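## Task

Gather both blue square cups onto a single top next to the arms, and both black-handled espresso tampers onto a single top; all four must stay upright in their current orientation with their full base resting on the top, and nothing else may end up tipped over.

## Robot and tools

Setup: four identical i2rt Big YAM arms (arm1, arm2, arm3, arm4), each with six joints, a two-finger gripper and a wrist camera (armN_cam_wrist). Two fixed room cameras, room_a and room_b, watch the scene. All images are 896x504 pixels. Foot positions in the scene frame (m): arm1 (-1.515, +0.517, 0.823), arm2 (-0.235, +0.661, 0.762), arm3 (+0.200, -0.653, 0.762), arm4 (+1.538, -0.520, 0.788). Each foot looks along its own +x; joint1 at 0 unfolds the arm that way. Reach is roughly 1.0 m from the joint1 axis.

Frame: one shared scene frame, origin on the floor, +z up, lengths in metres. The printed hand point sits between the finger pads, about 1 cm short of the tips. In hand coordinates the fingers extend along +z and close along y. Hand poses are 7 numbers [x, y, z, qw, qx, qy, qz]: position, then a w-first quaternion.

Tool move: one call = one action. Keys arm1..arm4 (each optional) plus cameras. An arm left out gets nothing new but may still be driving toward an older target. Inside an arm's object:
- joints: absolute targets by name. joint1_rad -2.879..2.879 (base yaw, + is counter-clockwise seen from above); joint2_rad 0..3.141 (shoulder, 0 = upper arm pointing back, + lifts it up and forward); joint3_rad 0..3.019 (elbow, 0 = folded, + opens); joint4_rad -1.692..1.57 (hand pitch, + tips fingers up); joint5_rad -1.57..1.57 (hand sideways swing, + to the arm's right); joint6_rad -2.094..2.094 (hand roll, + clockwise seen from behind); gripper_m 0..0.093, the fingertip gap in metres. Radians everywhere else.
- target: an absolute hand pose, 7 numbers as above, in the scene frame. The hand travels in a straight line from its current hand_target toward it. When target is given, joints may only carry gripper_m.
- speed: top path speed in m/s, 0.002..0.5, default 0.25, allowed only with target; rotation is capped at twice that value in rad/s.
All motions in an action begin together; all hand paths finish together, paced by the slowest. A path lasts 0.5 to 10 s and is cut off at 10 s; an action never exceeds 15 s. Paths ignore obstacles and other arms. The controller limits each step to 100 mm and 20 degrees from the measured hand, so hands lag, drift, may overshoot speed near full stretch, and often settle a centimetre or more off. Joint moves can make the hand sweep wide arcs. Unknown keys make the call invalid; out-of-range values get it refused, and a refusal (or a stop during a call) cancels the rest of that reply's move, wait and finished_scene calls.
cameras: list of camera names, or "all"; omitted/null means all, [] means none.

Tool wait: seconds 0..10, optional cameras; nothing new is commanded. Tool zoom_image: camera plus region [x0, y0, x1, y1] in pixels of that camera's latest image, at most 504x504. Tool finished_scene: scene number; irreversible, moves on. The goal must hold without the robots.

Reading results: each robot's state includes joint_positions, joint velocities (rad/s, gripper m/s; "within noise" when still), joint torques (N m, arm joints only, with offsets, friction and noise; joints 3 and 4 flip sign past ±28), hand and hand_target poses. The "move" line gives per robot "done" or its worst status. "pictures" lists image order; images can lag the state slightly. Robots not commanded appear under "as last shown" with "not commanded" statuses. Status words: off_target (stopped short, may keep pushing); time_out (each joint then holds a target near where it stopped and keeps pushing; on_its_own lists them; send the reported position to relax it; a loaded joint then sags); not_followed, "joint command not followed" or "pose unreachable" (a self/inter-arm clearance check blocked targets; the arm may retry until given new ones). on_its_own lists uncommanded behaviour; its "held at" is a target, not a reading. Done tolerances: joints 1-6 ±0.045, 0.14, 0.09, 0.055, 0.03, 0.035 rad; gripper ±0.003 m.

Gripper: at full grip on a hard part the reading is up to 0.005 m under the part width (some read up to 0.002 over); closed on nothing it reads 0.000-0.003. Grip is light just under the first-touch reading and full force about 0.005 m lower. Per-finger force is about 50-64 N. Soft items crush more as the target shrinks. To release, command well above the reading.

Hazards: never squeeze or press two robots together (including closing a gripper on another arm's fingers); it fails the scene. Fingers, housings and wrist cameras of two arms can still collide despite the check. Arms keep pushing on contact and do not stop by themselves. Heat builds from holding loads, long stretches and pushing into unreachable poses, even while you think; MOTOR HOT appears at 85 °C and at 100 °C the arm goes limp for 30-60 s (OVER-TEMPERATURE FAULT, keys read limit_stop_at_motor_heat; resend targets afterwards). Do not drop items, let go while moving, slam, or tip anything out of the work area or onto the floor; loose items may get nudged occasionally. The scene keeps running while you compose replies, holding the last command. Room camera calibration is approximate (small pose/focal errors).

Each tool is called after "Emit:" as name([rows], argument=value, ...), one row to a line, values as JSON.

## Session

Emit:
move()

Scene clock: 0.00 s.
Joint torques (N m): no reading
Heat: arm1: hottest joint2_rad 32 °C; arm2: hottest joint4_rad 33 °C; arm3: hottest joint2_rad 35 °C; arm4: hottest gripper 33 °C.
Joint velocities: within noise
arm1.joint_positions: joint1_rad=-0.667 joint2_rad=+0.422 joint3_rad=+1.544 joint4_rad=-1.158 joint5_rad=-0.216 joint6_rad=-0.188 gripper_m=+0.09396
arm1.joint_status: not commanded
arm1.hand: x=-1.5110 y=+0.6357 z=+1.5055 quat_wxyz=(-0.552, +0.529, -0.489, -0.420) (m; scene frame)
arm1.hand_target: x=-1.5130 y=+0.6293 z=+1.5111 quat_wxyz=(-0.558, +0.525, -0.484, -0.423) (m; scene frame)
arm1.hand_status: not commanded
arm2.joint_positions: joint1_rad=-0.818 joint2_rad=+0.454 joint3_rad=+1.450 joint4_rad=-1.311 joint5_rad=+0.007 joint6_rad=-0.736 gripper_m=+0.09396
arm2.joint_status: not commanded
arm2.hand: x=-0.3064 y=+0.7866 z=+1.3656 quat_wxyz=(-0.470, +0.794, -0.136, -0.360) (m; scene frame)
arm2.hand_target: x=-0.3044 y=+0.7828 z=+1.3745 quat_wxyz=(-0.478, +0.787, -0.135, -0.366) (m; scene frame)
arm2.hand_status: not commanded
arm3.joint_positions: joint1_rad=+0.839 joint2_rad=+0.486 joint3_rad=+1.436 joint4_rad=-1.182 joint5_rad=+0.295 joint6_rad=+0.024 gripper_m=+0.09396
arm3.joint_status: not commanded
arm3.hand: x=+0.3719 y=-0.6029 z=+1.3854 quat_wxyz=(-0.620, +0.126, -0.770, -0.078) (m; scene frame)
arm3.hand_target: x=+0.3687 y=-0.6051 z=+1.3953 quat_wxyz=(-0.629, +0.123, -0.764, -0.081) (m; scene frame)
arm3.hand_status: not commanded
arm4.joint_positions: joint1_rad=-0.034 joint2_rad=+0.545 joint3_rad=+1.672 joint4_rad=-1.610 joint5_rad=+0.003 joint6_rad=+0.018 gripper_m=+0.09396
arm4.joint_status: not commanded
arm4.hand: x=+1.5744 y=-0.6235 z=+1.4048 quat_wxyz=(-0.431, -0.493, -0.697, +0.292) (m; scene frame)
arm4.hand_target: x=+1.5732 y=-0.6204 z=+1.4120 quat_wxyz=(-0.438, -0.489, -0.693, +0.298) (m; scene frame)
arm4.hand_status: not commanded
pictures: arm1_cam_wrist, arm2_cam_wrist, arm3_cam_wrist, arm4_cam_wrist, room_a, room_b
camera_calibration:
arm1_cam_wrist: T_world_to_cam=[[0.980082, -0.0896159, 0.177222, 1.2703], [0.0836985, -0.622864, -0.77784, 1.69879], [0.180092, 0.77718, -0.602958, 0.81008], [0, 0, 0, 1]] pos_world=[-1.53308, 0.54238, 1.58471]
arm2_cam_wrist: T_world_to_cam=[[0.557998, 0.522129, 0.644995, -1.11892], [0.828172, -0.399674, -0.392929, 1.10884], [0.0526282, 0.75342, -0.65543, 0.4425], [0, 0, 0, 1]] pos_world=[-0.317243, 0.694009, 1.44742]
arm3_cam_wrist: T_world_to_cam=[[0.270585, -0.962117, 0.0333939, -0.728307], [-0.706608, -0.222045, -0.671864, 1.06503], [0.653826, 0.1582, -0.739922, 0.996782], [0, 0, 0, 1]] pos_world=[0.297904, -0.621922, 1.47742]
arm4_cam_wrist: T_world_to_cam=[[-0.939269, -0.342171, -0.0263099, 1.30359], [-0.29071, 0.834058, -0.468866, 1.64474], [0.182376, -0.432743, -0.882877, 0.808484], [0, 0, 0, 1]] pos_world=[1.55511, -0.57589, 1.51925]

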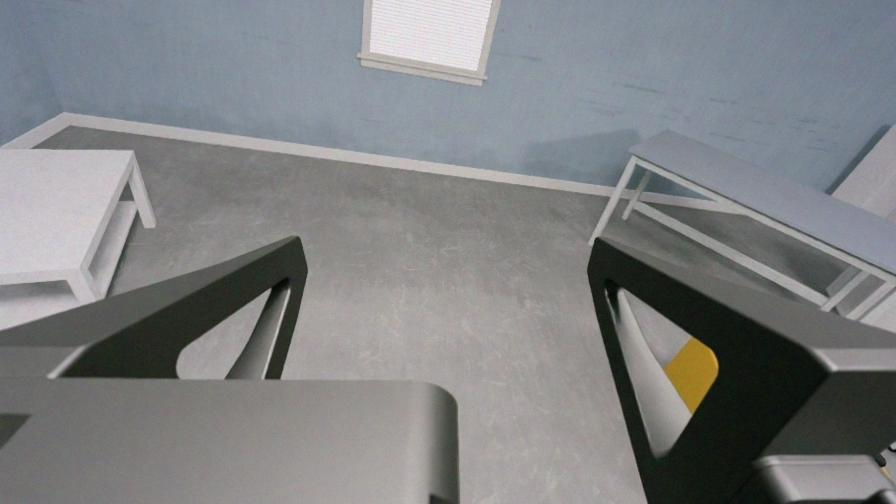

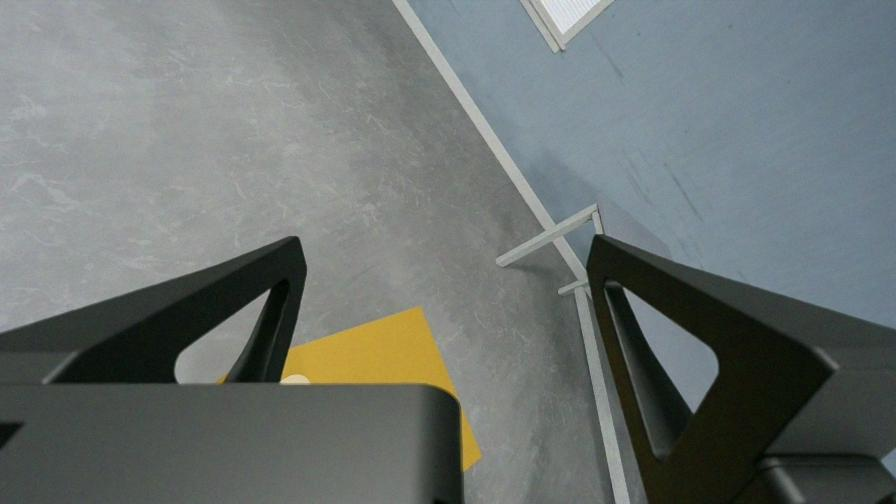

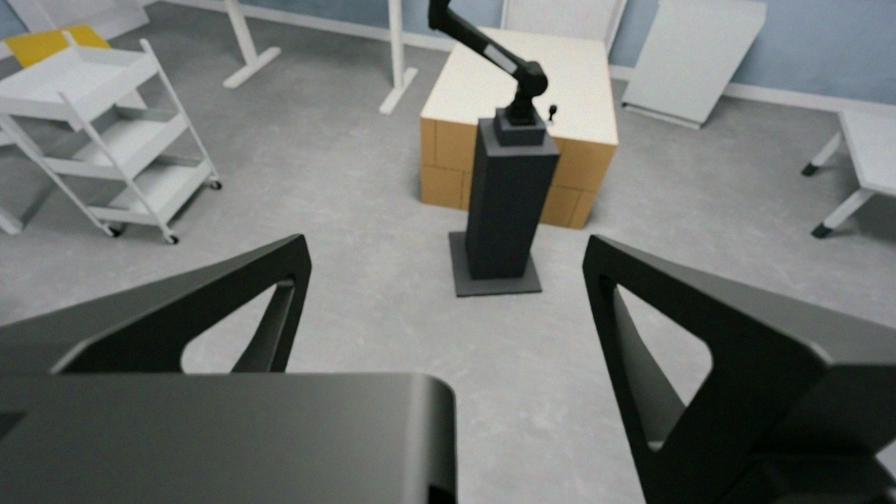

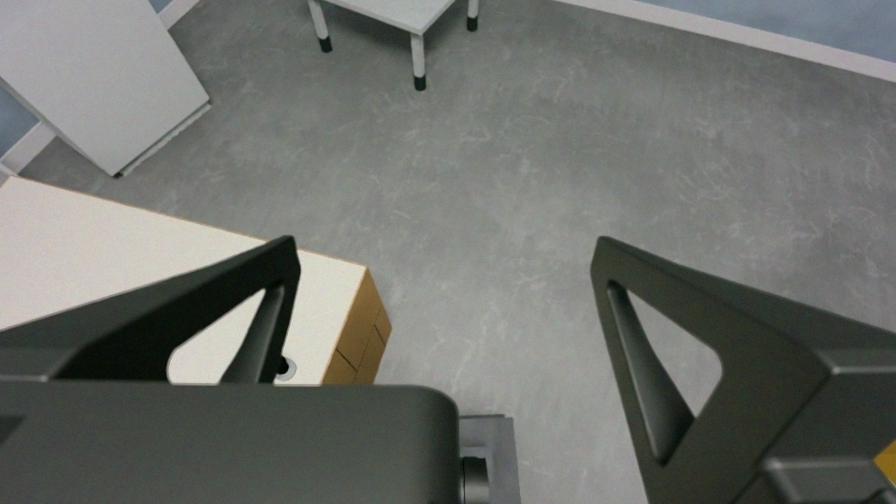

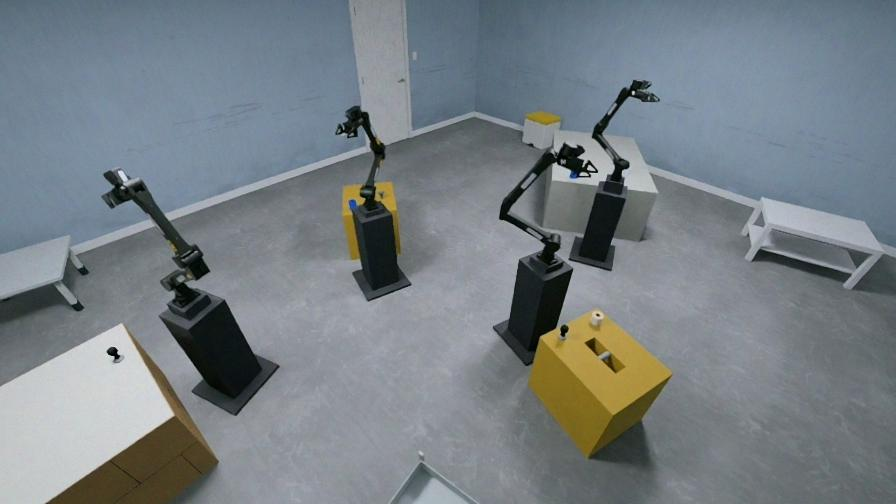

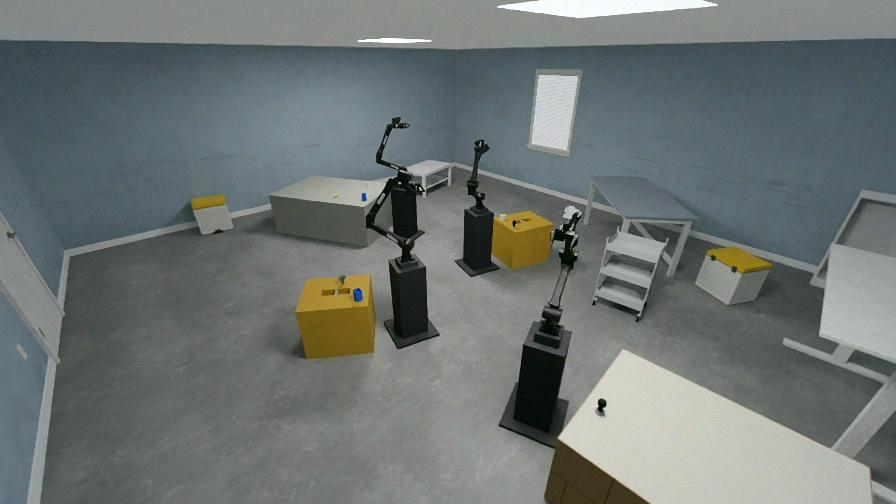

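Emit:
zoom_image(camera="room_a", region=[320, 100, 680, 300])

Emit:
zoom_image(camera="room_a", region=[470, 290, 690, 460])

Emit:
zoom_image(camera="room_a", region=[0, 300, 260, 504])

Emit:
zoom_image(camera="room_b", region=[260, 110, 580, 370])

Emit:
zoom_image(camera="room_b", region=[480, 190, 896, 504])

Emit:
zoom_image(camera="room_a", region=[330, 170, 420, 270])

Emit:
zoom_image(camera="room_a", region=[530, 120, 670, 250])

Scaled by 1.400 from the camera's 896x504 image, which has a finer 1280x720 frame.

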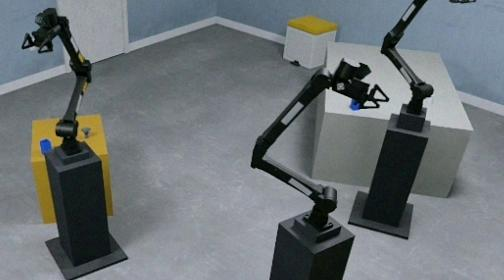

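Scaled by 2.291 from the camera's 896x504 image, which has a finer 1280x720 frame.

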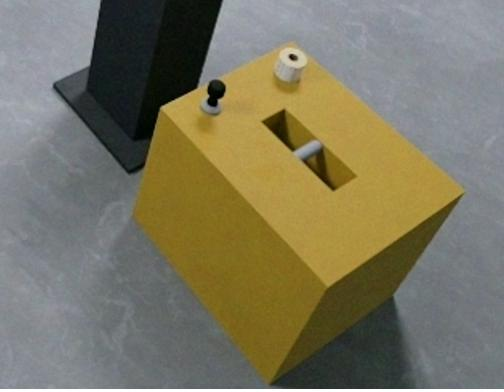

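Scaled by 1.938 from the camera's 896x504 image, which has a finer 1280x720 frame.

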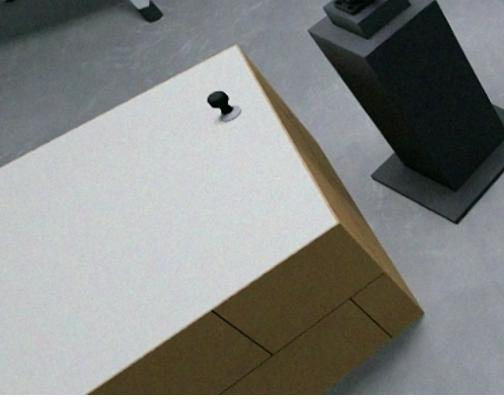

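Scaled by 1.575 from the camera's 896x504 image, which has a finer 1280x720 frame.

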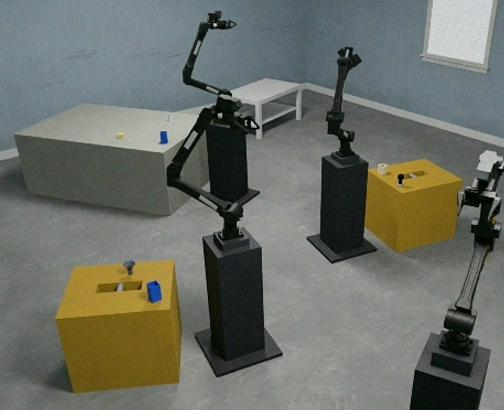

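Scaled by 1.212 from the camera's 896x504 image, which has a finer 1280x720 frame.

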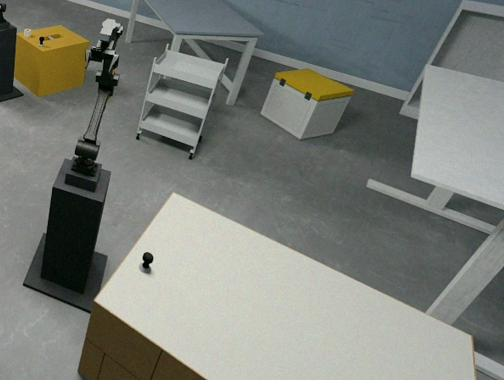

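Scaled by 5.040 from the camera's 896x504 image, which has a finer 1280x720 frame.

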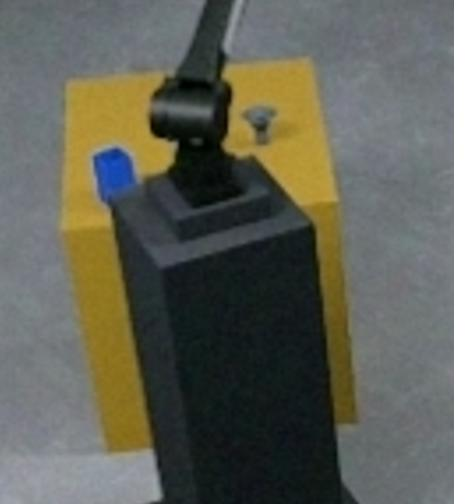

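Scaled by 3.600 from the camera's 896x504 image, which has a finer 1280x720 frame.

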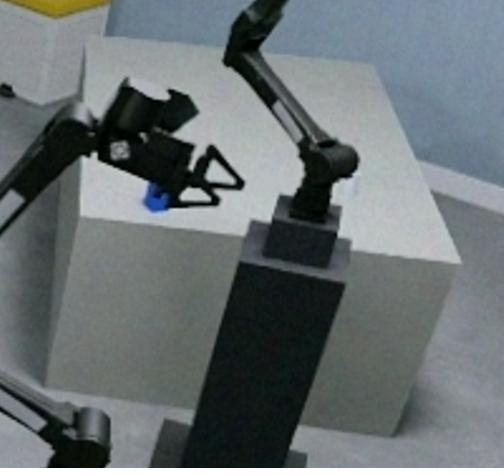

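Emit:
move(arm1={"joints":{"joint1_rad":2.26,"joint2_rad":1.1,"joint3_rad":1.6,"joint4_rad":-1.5,"joint5_rad":0,"joint6_rad":0}}, arm2={"joints":{"joint1_rad":-1.96,"joint2_rad":0.9,"joint3_rad":1.5,"joint4_rad":-1.6,"joint5_rad":0,"joint6_rad":0}}, arm3={"joints":{"joint1_rad":-1.49,"joint2_rad":0.9,"joint3_rad":1.5,"joint4_rad":-1.6,"joint5_rad":0,"joint6_rad":0}}, arm4={"joints":{"joint1_rad":0.71,"joint2_rad":1.1,"joint3_rad":1.6,"joint4_rad":-1.5,"joint5_rad":0,"joint6_rad":0}})

Scene clock: 8.10 s.
Joint torques (N m): arm1=[0.38 -6.18 10.33 1.16 -0.08 0.11] | arm2=[-1.14 -2.96 9.73 0.88 0.04 0.15] | arm3=[1.26 -3.55 9.77 0.72 -0.08 -0.1] | arm4=[1.44 -3.43 10.43 1.76 -0.02 -0.06]
Heat: arm1: hottest joint2_rad 32 °C; arm2: hottest joint4_rad 33 °C; arm3: hottest joint2_rad 35 °C; arm4: hottest gripper 33 °C.
move: arm1 done; arm2 done; arm3 done; arm4 done
Joint velocities: within noise
arm1.joint_positions: joint1_rad=+2.249 joint2_rad=+1.110 joint3_rad=+1.577 joint4_rad=-1.488 joint5_rad=+0.001 joint6_rad=-0.015 gripper_m=+0.09398
arm1.joint_status: all done
arm1.hand: x=-1.7093 y=+0.1881 z=+1.2871 quat_wxyz=(+0.131, +0.832, +0.482, -0.241) (m; scene frame)
arm1.hand_target: x=-1.7030 y=+0.1904 z=+1.2996 quat_wxyz=(+0.139, +0.831, +0.479, -0.247) (m; scene frame)
arm1.hand_status: not commanded
arm2.joint_positions: joint1_rad=-1.947 joint2_rad=+0.903 joint3_rad=+1.476 joint4_rad=-1.592 joint5_rad=+0.001 joint6_rad=-0.009 gripper_m=+0.09396
arm2.joint_status: all done
arm2.hand: x=-0.0622 y=+0.8868 z=+1.2329 quat_wxyz=(-0.247, +0.436, -0.856, -0.128) (m; scene frame)
arm2.hand_target: x=-0.0610 y=+0.8822 z=+1.2436 quat_wxyz=(-0.256, +0.425, -0.858, -0.132) (m; scene frame)
arm2.hand_status: not commanded
arm3.joint_positions: joint1_rad=-1.482 joint2_rad=+0.911 joint3_rad=+1.481 joint4_rad=-1.588 joint5_rad=+0.002 joint6_rad=+0.009 gripper_m=+0.09397
arm3.joint_status: all done
arm3.hand: x=+0.1516 y=-0.9460 z=+1.2280 quat_wxyz=(-0.174, -0.737, -0.620, +0.206) (m; scene frame)
arm3.hand_target: x=+0.1507 y=-0.9396 z=+1.2380 quat_wxyz=(-0.179, -0.734, -0.619, +0.213) (m; scene frame)
arm3.hand_status: not commanded
arm4.joint_positions: joint1_rad=+0.697 joint2_rad=+1.104 joint3_rad=+1.588 joint4_rad=-1.507 joint5_rad=+0.000 joint6_rad=+0.008 gripper_m=+0.09396
arm4.joint_status: all done
arm4.hand: x=+1.8708 y=-0.6911 z=+1.2586 quat_wxyz=(-0.267, -0.231, -0.933, +0.066) (m; scene frame)
arm4.hand_target: x=+1.8734 y=-0.6867 z=+1.2662 quat_wxyz=(-0.277, -0.220, -0.933, +0.068) (m; scene frame)
arm4.hand_status: not commanded
pictures: arm1_cam_wrist, arm2_cam_wrist, arm3_cam_wrist, arm4_cam_wrist, room_a, room_b
camera_calibration:
arm1_cam_wrist: T_world_to_cam=[[-0.866598, 0.49868, 0.018031, -1.59902], [0.498702, 0.864242, 0.0662021, 0.609894], [0.0174305, 0.0663628, -0.997643, 1.42564], [0, 0, 0, 1]] pos_world=[-1.71471, 0.175692, 1.41073]
arm2_cam_wrist: T_world_to_cam=[[0.807059, -0.590437, -0.00630317, 0.583116], [-0.588872, -0.805613, 0.0649498, 0.60186], [-0.0434267, -0.0487065, -0.997869, 1.39477], [0, 0, 0, 1]] pos_world=[-0.0556201, 0.897094, 1.35639]
arm3_cam_wrist: T_world_to_cam=[[-0.982339, 0.186774, 0.0112072, 0.310533], [0.187103, 0.980011, 0.0676045, 0.821011], [0.00164357, 0.0685075, -0.997649, 1.40914], [0, 0, 0, 1]] pos_world=[0.14912, -0.959136, 1.34685]
arm4_cam_wrist: T_world_to_cam=[[-0.471853, -0.881644, -0.00769875, 0.284292], [-0.88071, 0.470909, 0.0509426, 1.91728], [-0.0412878, 0.0308178, -0.998672, 1.4806], [0, 0, 0, 1]] pos_world=[1.88384, -0.697848, 1.38315]

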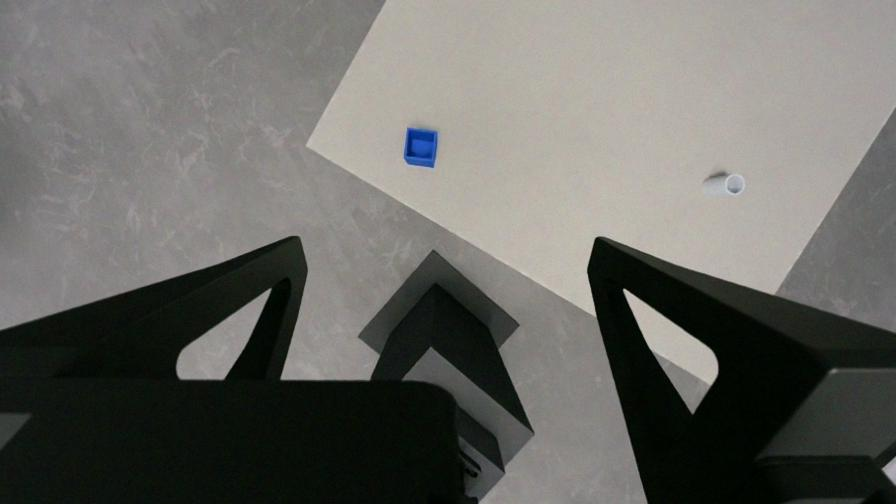

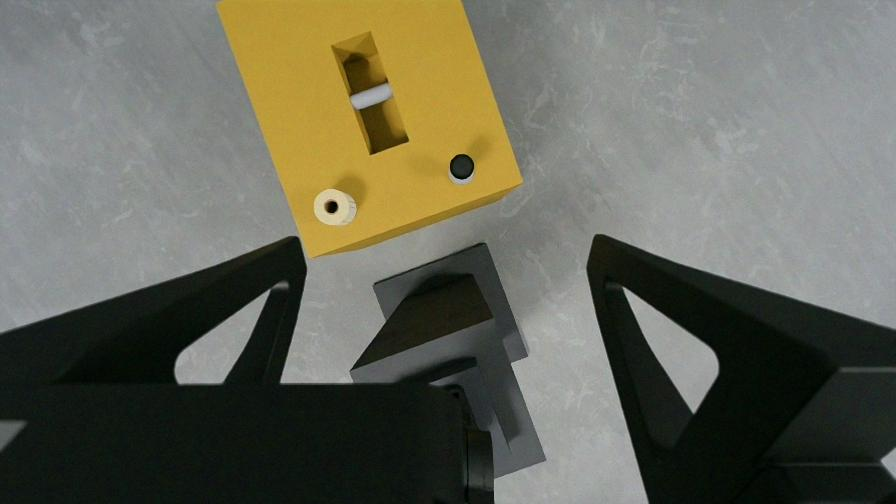

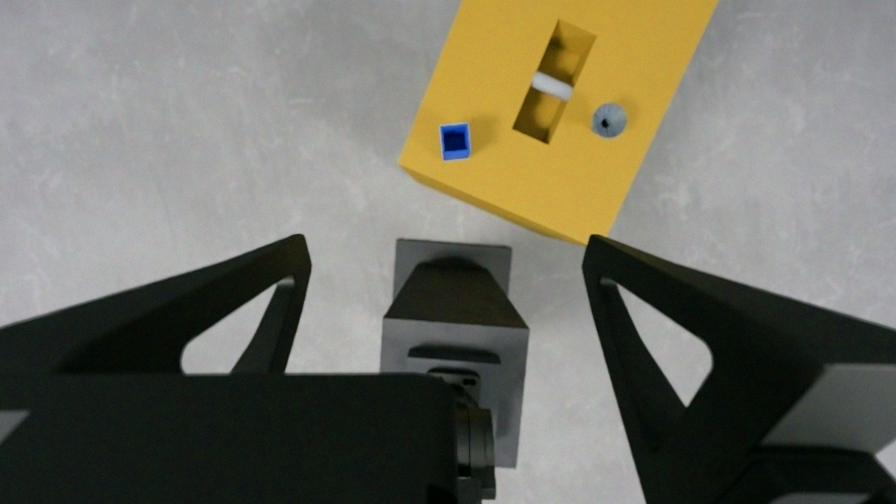

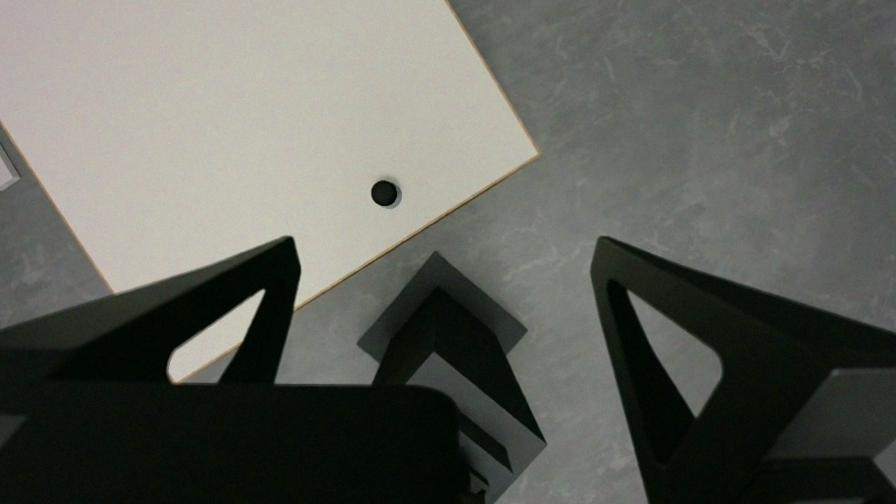

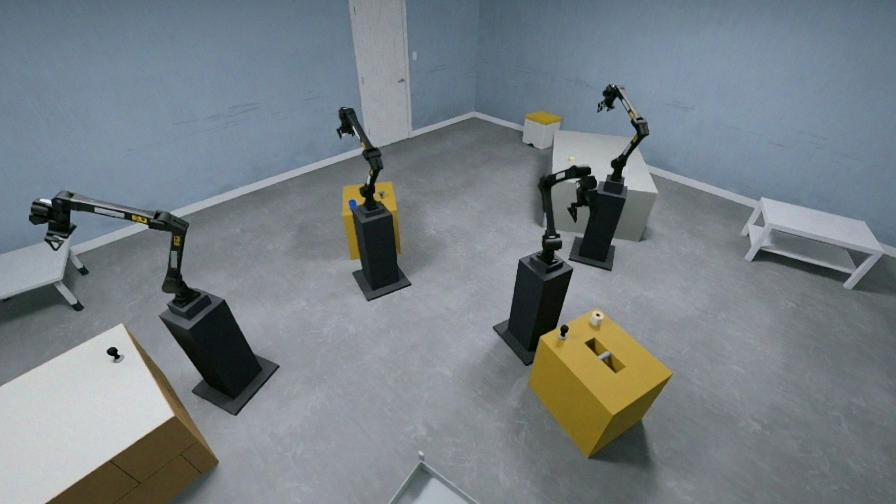

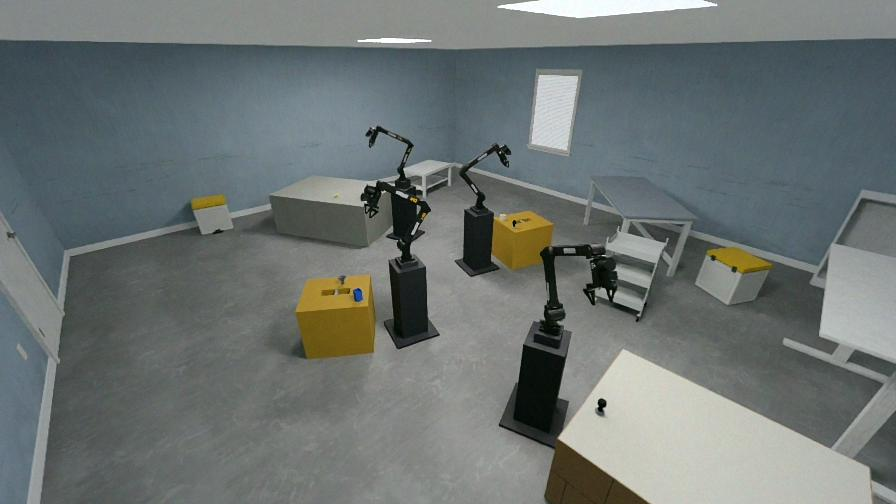

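Emit:
zoom_image(camera="arm3_cam_wrist", region=[380, 70, 520, 190])

Emit:
zoom_image(camera="arm2_cam_wrist", region=[400, 110, 540, 230])

Emit:
zoom_image(camera="room_a", region=[540, 310, 610, 350])

Emit:
zoom_image(camera="arm1_cam_wrist", region=[350, 90, 490, 210])

Emit:
zoom_image(camera="room_b", region=[290, 260, 390, 330])

Scaled by 3.600 from the camera's 896x504 image, which has a finer 1280x720 frame.

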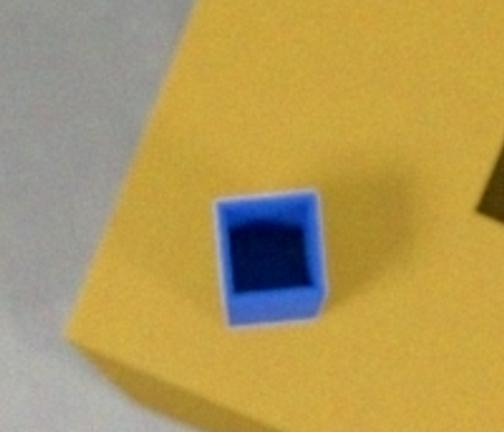

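Scaled by 3.600 from the camera's 896x504 image, which has a finer 1280x720 frame.

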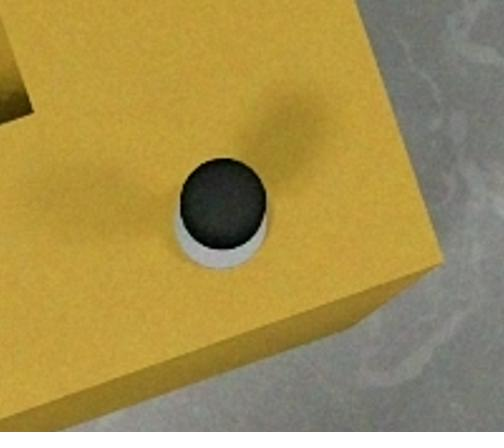

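Scaled by 7.200 from the camera's 896x504 image, which has a finer 1280x720 frame.

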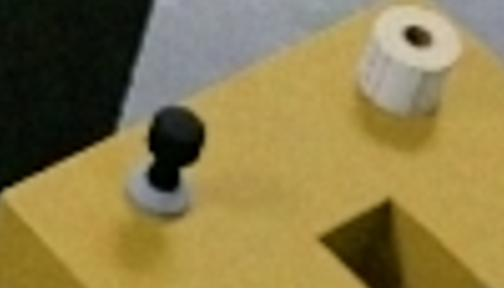

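Scaled by 3.600 from the camera's 896x504 image, which has a finer 1280x720 frame.

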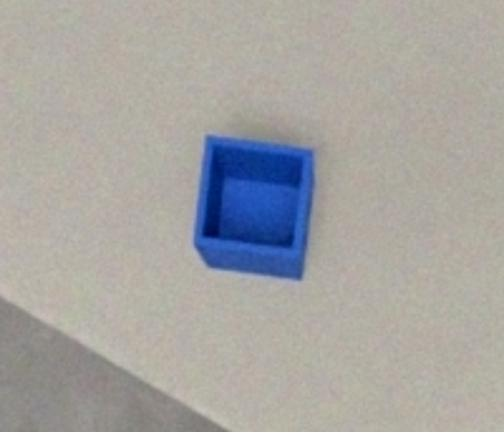

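Scaled by 5.040 from the camera's 896x504 image, which has a finer 1280x720 frame.

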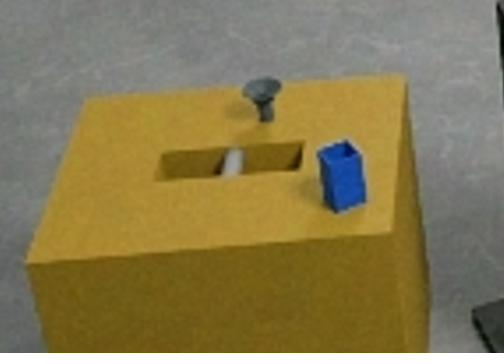

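Emit:
move(arm3={"target":[0.1,-1.08,0.76,0.231,0.693,0.635,-0.252],"speed":0.3}, cameras=["arm3_cam_wrist","room_b"])

Emit:
zoom_image(camera="room_b", region=[290, 200, 450, 330])

Scene clock: 16.77 s.
Joint torques (N m): arm1=[1.2 -6.83 10.55 1.11 -0.11 0.14] | arm2=[-1.14 -3.14 9.66 0.9 0.06 0.18] | arm3=[1.2 -8.76 6.58 2.51 -0.16 -0.12] | arm4=[1.44 -3.31 10.43 1.73 -0.03 -0.04]
Heat: arm1: hottest joint2_rad 33 °C; arm2: hottest joint4_rad 33 °C; arm3: hottest joint2_rad 35 °C; arm4: hottest gripper 33 °C.
move: arm3 done
Joint velocities: within noise
arm1, arm2, arm4: as last shown
arm1.hand: x=-1.7092 y=+0.1883 z=+1.2870 quat_wxyz=(+0.131, +0.832, +0.482, -0.240) (m; scene frame)
arm1.hand_target: x=-1.7030 y=+0.1905 z=+1.2996 quat_wxyz=(+0.139, +0.831, +0.479, -0.247) (m; scene frame)
arm3.joint_positions: joint1_rad=-1.588 joint2_rad=+1.524 joint3_rad=+0.520 joint4_rad=+0.107 joint5_rad=-0.120 joint6_rad=-0.133 gripper_m=+0.09397
arm3.joint_status: not commanded
arm3.hand: x=+0.1053 y=-1.0727 z=+0.7576 quat_wxyz=(-0.227, -0.697, -0.635, +0.242) (m; scene frame)
arm3.hand_target: x=+0.1000 y=-1.0797 z=+0.7601 quat_wxyz=(-0.231, -0.693, -0.635, +0.252) (m; scene frame)
arm3.hand_status: done (0.009 m and 1.3 deg from the pose sent, 0.490 m and 9.9 deg at the start)
pictures: arm3_cam_wrist, room_b
camera_calibration:
arm3_cam_wrist: T_world_to_cam=[[-0.994163, 0.107879, 0.0016897, 0.217812], [0.107563, 0.992232, -0.0624974, 1.10579], [-0.00841874, -0.0619508, -0.998044, 0.809982], [0, 0, 0, 1]] pos_world=[0.104417, -1.07052, 0.877138]

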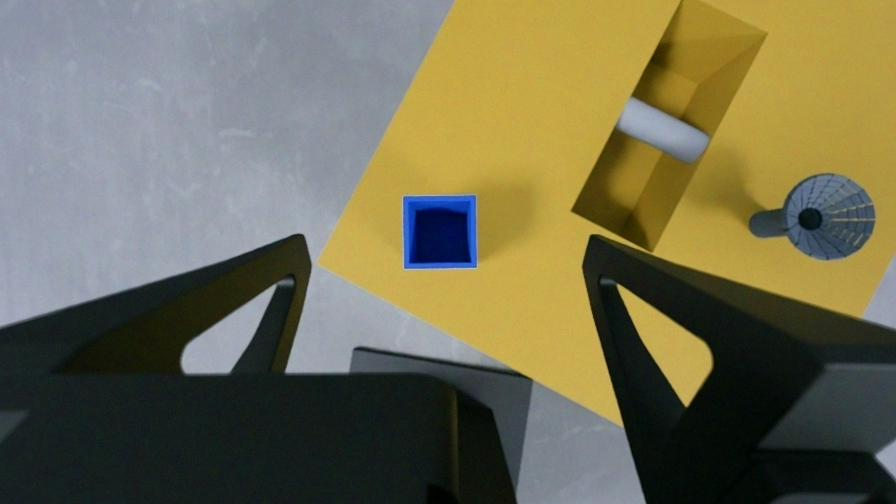

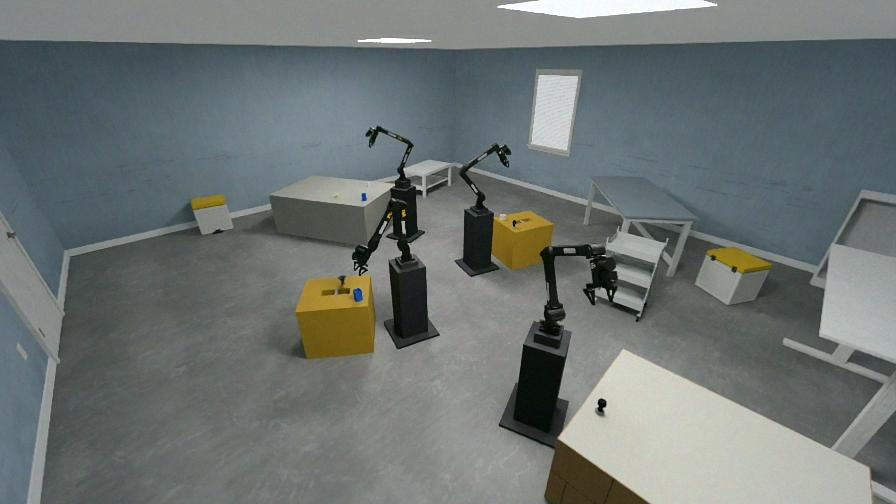

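Scaled by 3.150 from the camera's 896x504 image, which has a finer 1280x720 frame.

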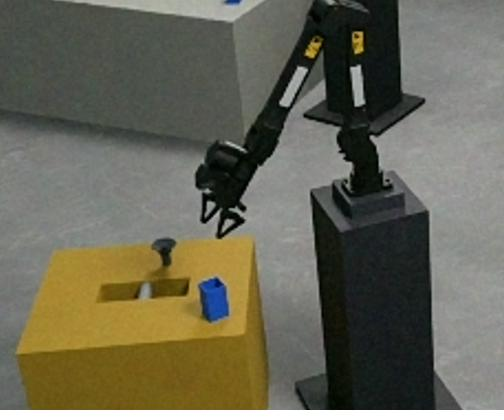

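Emit:
move(arm3={"target":[0.104,-1.11,0.635,0.231,0.693,0.635,-0.252],"speed":0.2}, cameras=["arm3_cam_wrist","room_b"])

Emit:
zoom_image(camera="room_b", region=[320, 240, 400, 320])

Scene clock: 19.20 s.
Joint torques (N m): arm1=[0.97 -6.42 10.43 1.11 -0.09 0.09] | arm2=[-1.2 -2.73 9.78 0.92 0.04 0.22] | arm3=[2.32 -11.93 4.15 2.4 0.05 0.09] | arm4=[1.44 -3.72 10.43 1.72 -0.03 -0.07]
Heat: arm1: hottest joint2_rad 33 °C; arm2: hottest joint4_rad 33 °C; arm3: hottest joint2_rad 35 °C; arm4: hottest gripper 33 °C.
move: arm3 off_target
Joint velocities: within noise
arm1, arm2, arm4: as last shown
arm3.joint_positions: joint1_rad=-1.569 joint2_rad=+2.012 joint3_rad=+0.594 joint4_rad=+0.516 joint5_rad=-0.103 joint6_rad=-0.129 gripper_m=+0.09397
arm3.joint_status: not commanded
arm3.hand: x=+0.1043 y=-1.0970 z=+0.6327 quat_wxyz=(-0.222, -0.695, -0.639, +0.241) (m; scene frame)
arm3.hand_target: x=+0.1041 y=-1.1097 z=+0.6353 quat_wxyz=(-0.231, -0.693, -0.635, +0.252) (m; scene frame)
arm3.hand_status: off_target (0.013 m and 1.7 deg from the pose sent, 0.128 m and 1.3 deg at the start)
pictures: arm3_cam_wrist, room_b
camera_calibration:
arm3_cam_wrist: T_world_to_cam=[[-0.994697, 0.102277, 0.0108692, 0.207738], [0.101548, 0.993358, -0.0541029, 1.1187], [-0.0163305, -0.0527122, -0.998476, 0.694937], [0, 0, 0, 1]] pos_world=[0.104383, -1.09589, 0.752145]

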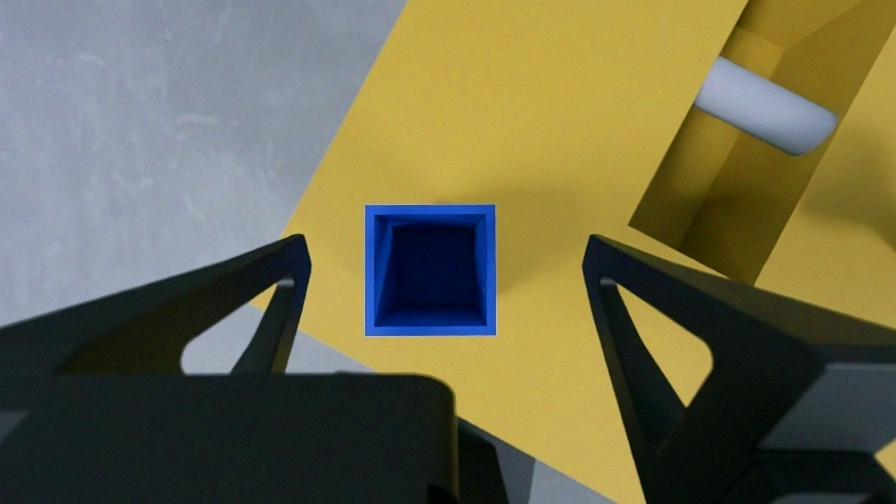

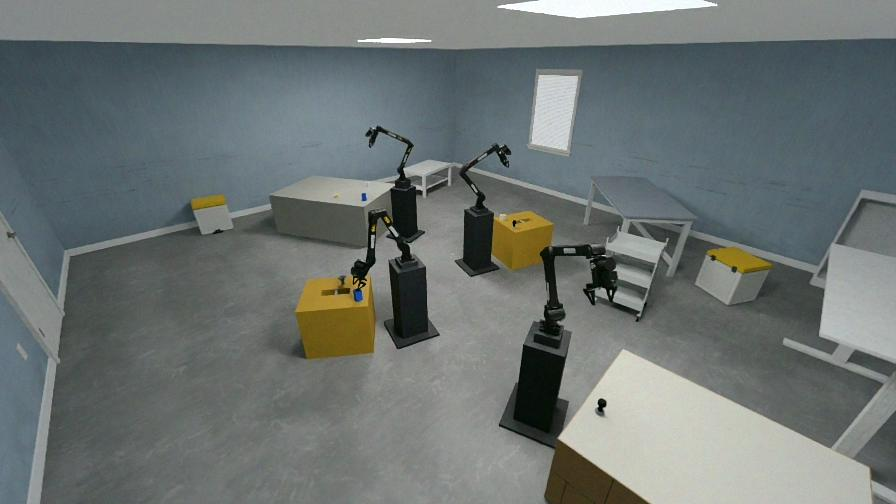

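Scaled by 6.300 from the camera's 896x504 image, which has a finer 1280x720 frame.

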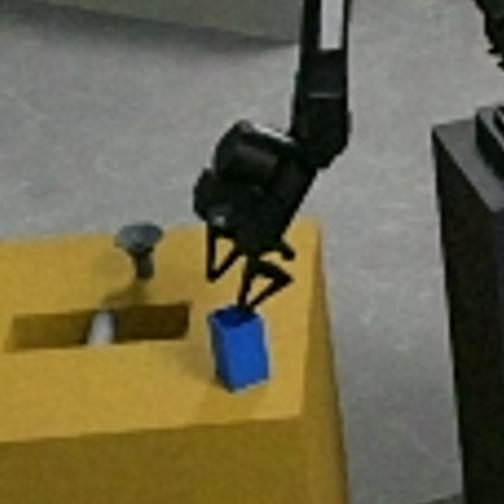

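Emit:
move(arm3={"target":[0.111,-1.112,0.565,0.231,0.693,0.635,-0.252],"speed":0.15}, cameras=["arm3_cam_wrist","room_b"])

Emit:
zoom_image(camera="room_b", region=[320, 240, 400, 320])

Scene clock: 21.20 s.
Joint torques (N m): arm1=[1.44 -7 10.3 1.13 -0.05 0.06] | arm2=[-0.97 -2.37 9.7 0.92 0.05 0.16] | arm3=[2.26 -13.57 1.96 2.4 0.06 0.1] | arm4=[1.49 -3.49 10.44 1.74 -0.03 -0.07]
Heat: arm1: hottest joint2_rad 33 °C; arm2: hottest joint4_rad 33 °C; arm3: hottest joint2_rad 35 °C; arm4: hottest gripper 33 °C.
move: arm3 done
Joint velocities: within noise
arm1, arm2, arm4: as last shown
arm3.joint_positions: joint1_rad=-1.548 joint2_rad=+2.265 joint3_rad=+0.671 joint4_rad=+0.698 joint5_rad=-0.090 joint6_rad=-0.113 gripper_m=+0.09397
arm3.joint_status: not commanded
arm3.hand: x=+0.1099 y=-1.1035 z=+0.5634 quat_wxyz=(-0.223, -0.695, -0.639, +0.244) (m; scene frame)
arm3.hand_target: x=+0.1110 y=-1.1118 z=+0.5651 quat_wxyz=(-0.231, -0.693, -0.635, +0.252) (m; scene frame)
arm3.hand_status: done (0.009 m and 1.4 deg from the pose sent, 0.070 m and 1.7 deg at the start)
pictures: arm3_cam_wrist, room_b
camera_calibration:
arm3_cam_wrist: T_world_to_cam=[[-0.994685, 0.102215, 0.0123844, 0.213852], [0.101318, 0.993104, -0.0589815, 1.12332], [-0.0183278, -0.0574133, -0.998182, 0.620464], [0, 0, 0, 1]] pos_world=[0.110275, -1.10181, 0.682942]

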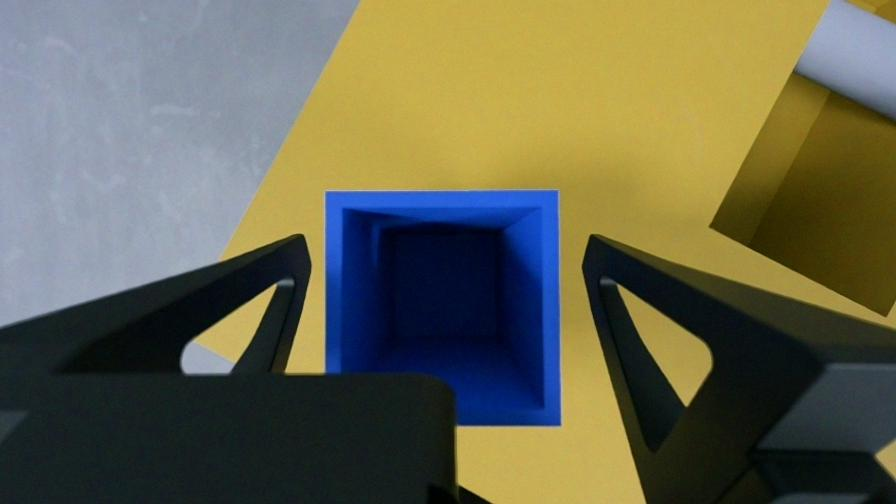

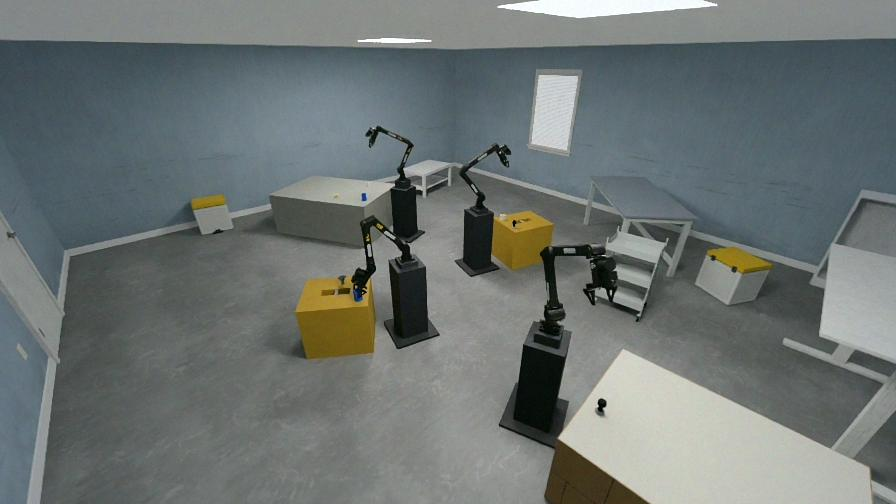

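Scaled by 6.300 from the camera's 896x504 image, which has a finer 1280x720 frame.

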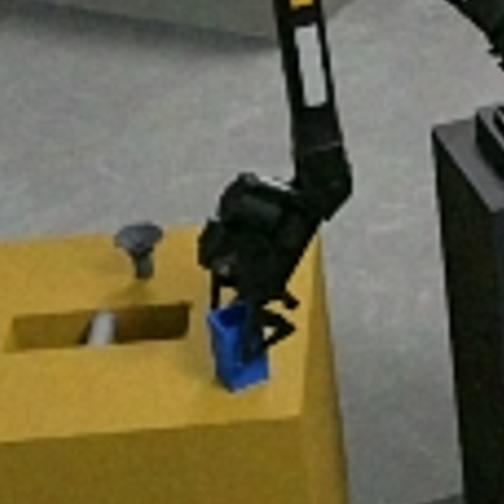

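Emit:
move(arm3={"joints":{"gripper_m":0.046}}, cameras=["arm3_cam_wrist"])

Emit:
move(arm3={"target":[0.111,-1.112,0.75,0.231,0.693,0.635,-0.252],"speed":0.2}, cameras=["arm3_cam_wrist","room_b","room_a"])

Emit:
zoom_image(camera="room_b", region=[320, 210, 400, 310])

Scene clock: 22.63 s.
Joint torques (N m): arm1=[0.97 -6.36 10.58 1.26 -0.04 0.11] | arm2=[-0.62 -2.37 9.83 0.84 0.04 0.18] | arm3=[2.26 -13.57 1.95 2.39 0.04 0.1] | arm4=[1.49 -3.6 10.4 1.77 -0.02 -0.06]
Heat: arm1: hottest joint2_rad 33 °C; arm2: hottest joint4_rad 33 °C; arm3: hottest joint2_rad 35 °C; arm4: hottest gripper 33 °C.
move: arm3 off_target
Joint velocities: within noise
arm1, arm2, arm4: as last shown
arm3.joint_positions: joint1_rad=-1.548 joint2_rad=+2.265 joint3_rad=+0.671 joint4_rad=+0.698 joint5_rad=-0.090 joint6_rad=-0.112 gripper_m=+0.05267
arm3.joint_status: gripper_m off_target (ended at +0.05270, target +0.04600)
arm3.hand: x=+0.1100 y=-1.1036 z=+0.5634 quat_wxyz=(-0.223, -0.695, -0.639, +0.244) (m; scene frame)
arm3.hand_target: x=+0.1111 y=-1.1118 z=+0.5651 quat_wxyz=(-0.231, -0.693, -0.635, +0.252) (m; scene frame)
arm3.hand_status: not commanded
pictures: arm3_cam_wrist
camera_calibration:
arm3_cam_wrist: T_world_to_cam=[[-0.994635, 0.102717, 0.0122322, 0.214614], [0.101823, 0.993035, -0.0592711, 1.12347], [-0.0182351, -0.0577076, -0.998167, 0.620114], [0, 0, 0, 1]] pos_world=[0.110376, -1.10191, 0.682942]

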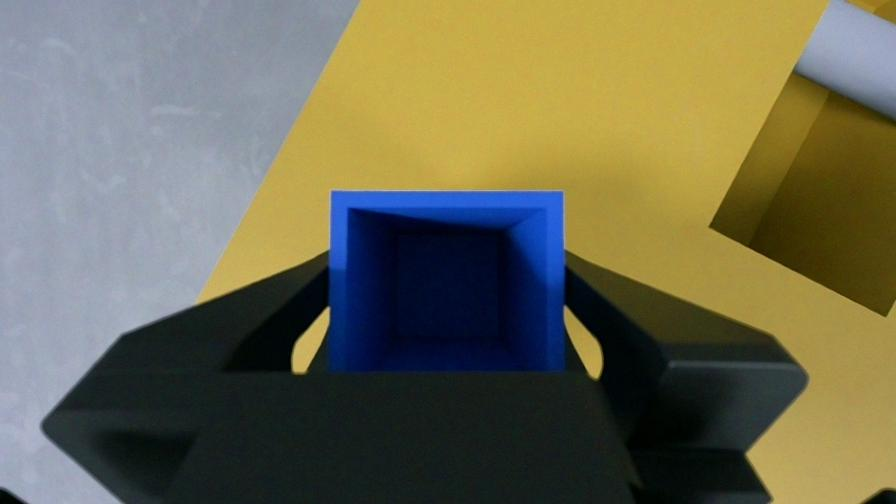

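Scene clock: 24.47 s.
Joint torques (N m): arm1=[0.67 -6.07 10.39 1.37 -0.05 0.09] | arm2=[-0.79 -2.37 9.72 0.84 0.05 0.18] | arm3=[2.2 -12.34 6.27 1.02 0.02 0.09] | arm4=[1.49 -3.55 10.4 1.7 -0.03 -0.05]
Heat: arm1: hottest joint2_rad 33 °C; arm2: hottest joint4_rad 33 °C; arm3: hottest joint2_rad 35 °C; arm4: hottest gripper 33 °C.
move: arm3 off_target
Joint velocities: within noise
arm1, arm2, arm4: as last shown
arm3.joint_positions: joint1_rad=-1.548 joint2_rad=+1.641 joint3_rad=+0.592 joint4_rad=+0.161 joint5_rad=-0.090 joint6_rad=-0.112 gripper_m=+0.05267
arm3.joint_status: not commanded
arm3.hand: x=+0.1099 y=-1.1054 z=+0.7409 quat_wxyz=(-0.225, -0.694, -0.638, +0.247) (m; scene frame)
arm3.hand_target: x=+0.1111 y=-1.1120 z=+0.7499 quat_wxyz=(-0.231, -0.693, -0.635, +0.252) (m; scene frame)
arm3.hand_status: off_target (0.011 m and 1.0 deg from the pose sent, 0.187 m and 1.4 deg at the start)
pictures: arm3_cam_wrist, room_a, room_b
camera_calibration:
arm3_cam_wrist: T_world_to_cam=[[-0.994622, 0.102714, 0.0132861, 0.211709], [0.101594, 0.992526, -0.0676144, 1.14145], [-0.0201318, -0.065901, -0.997623, 0.787945], [0, 0, 0, 1]] pos_world=[0.110469, -1.10274, 0.860438]

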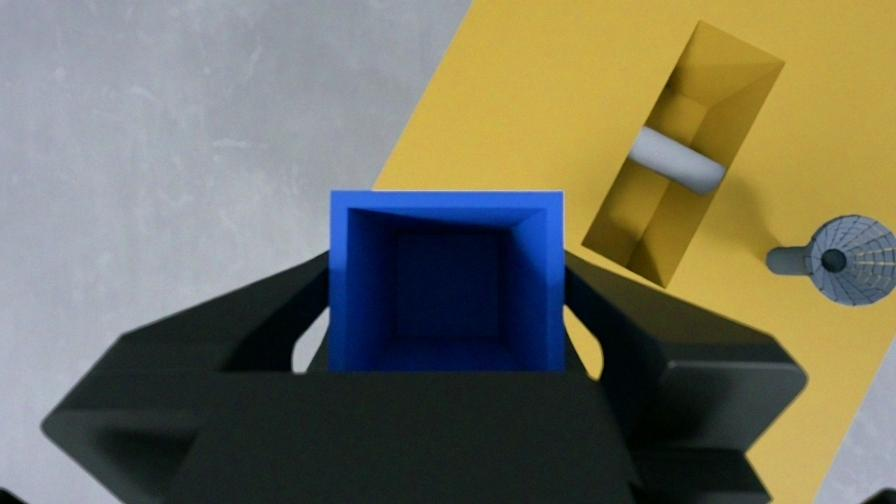

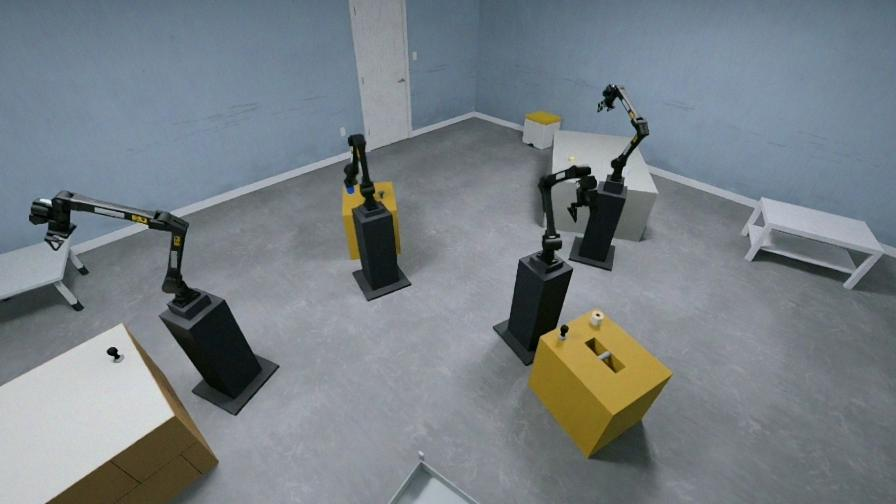

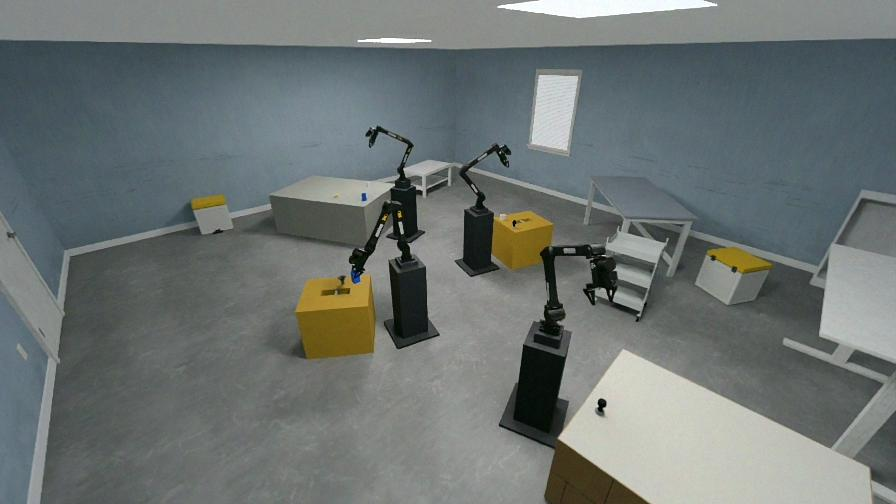

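Scaled by 5.040 from the camera's 896x504 image, which has a finer 1280x720 frame.

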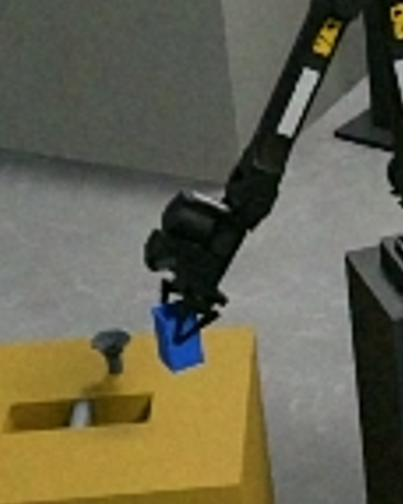

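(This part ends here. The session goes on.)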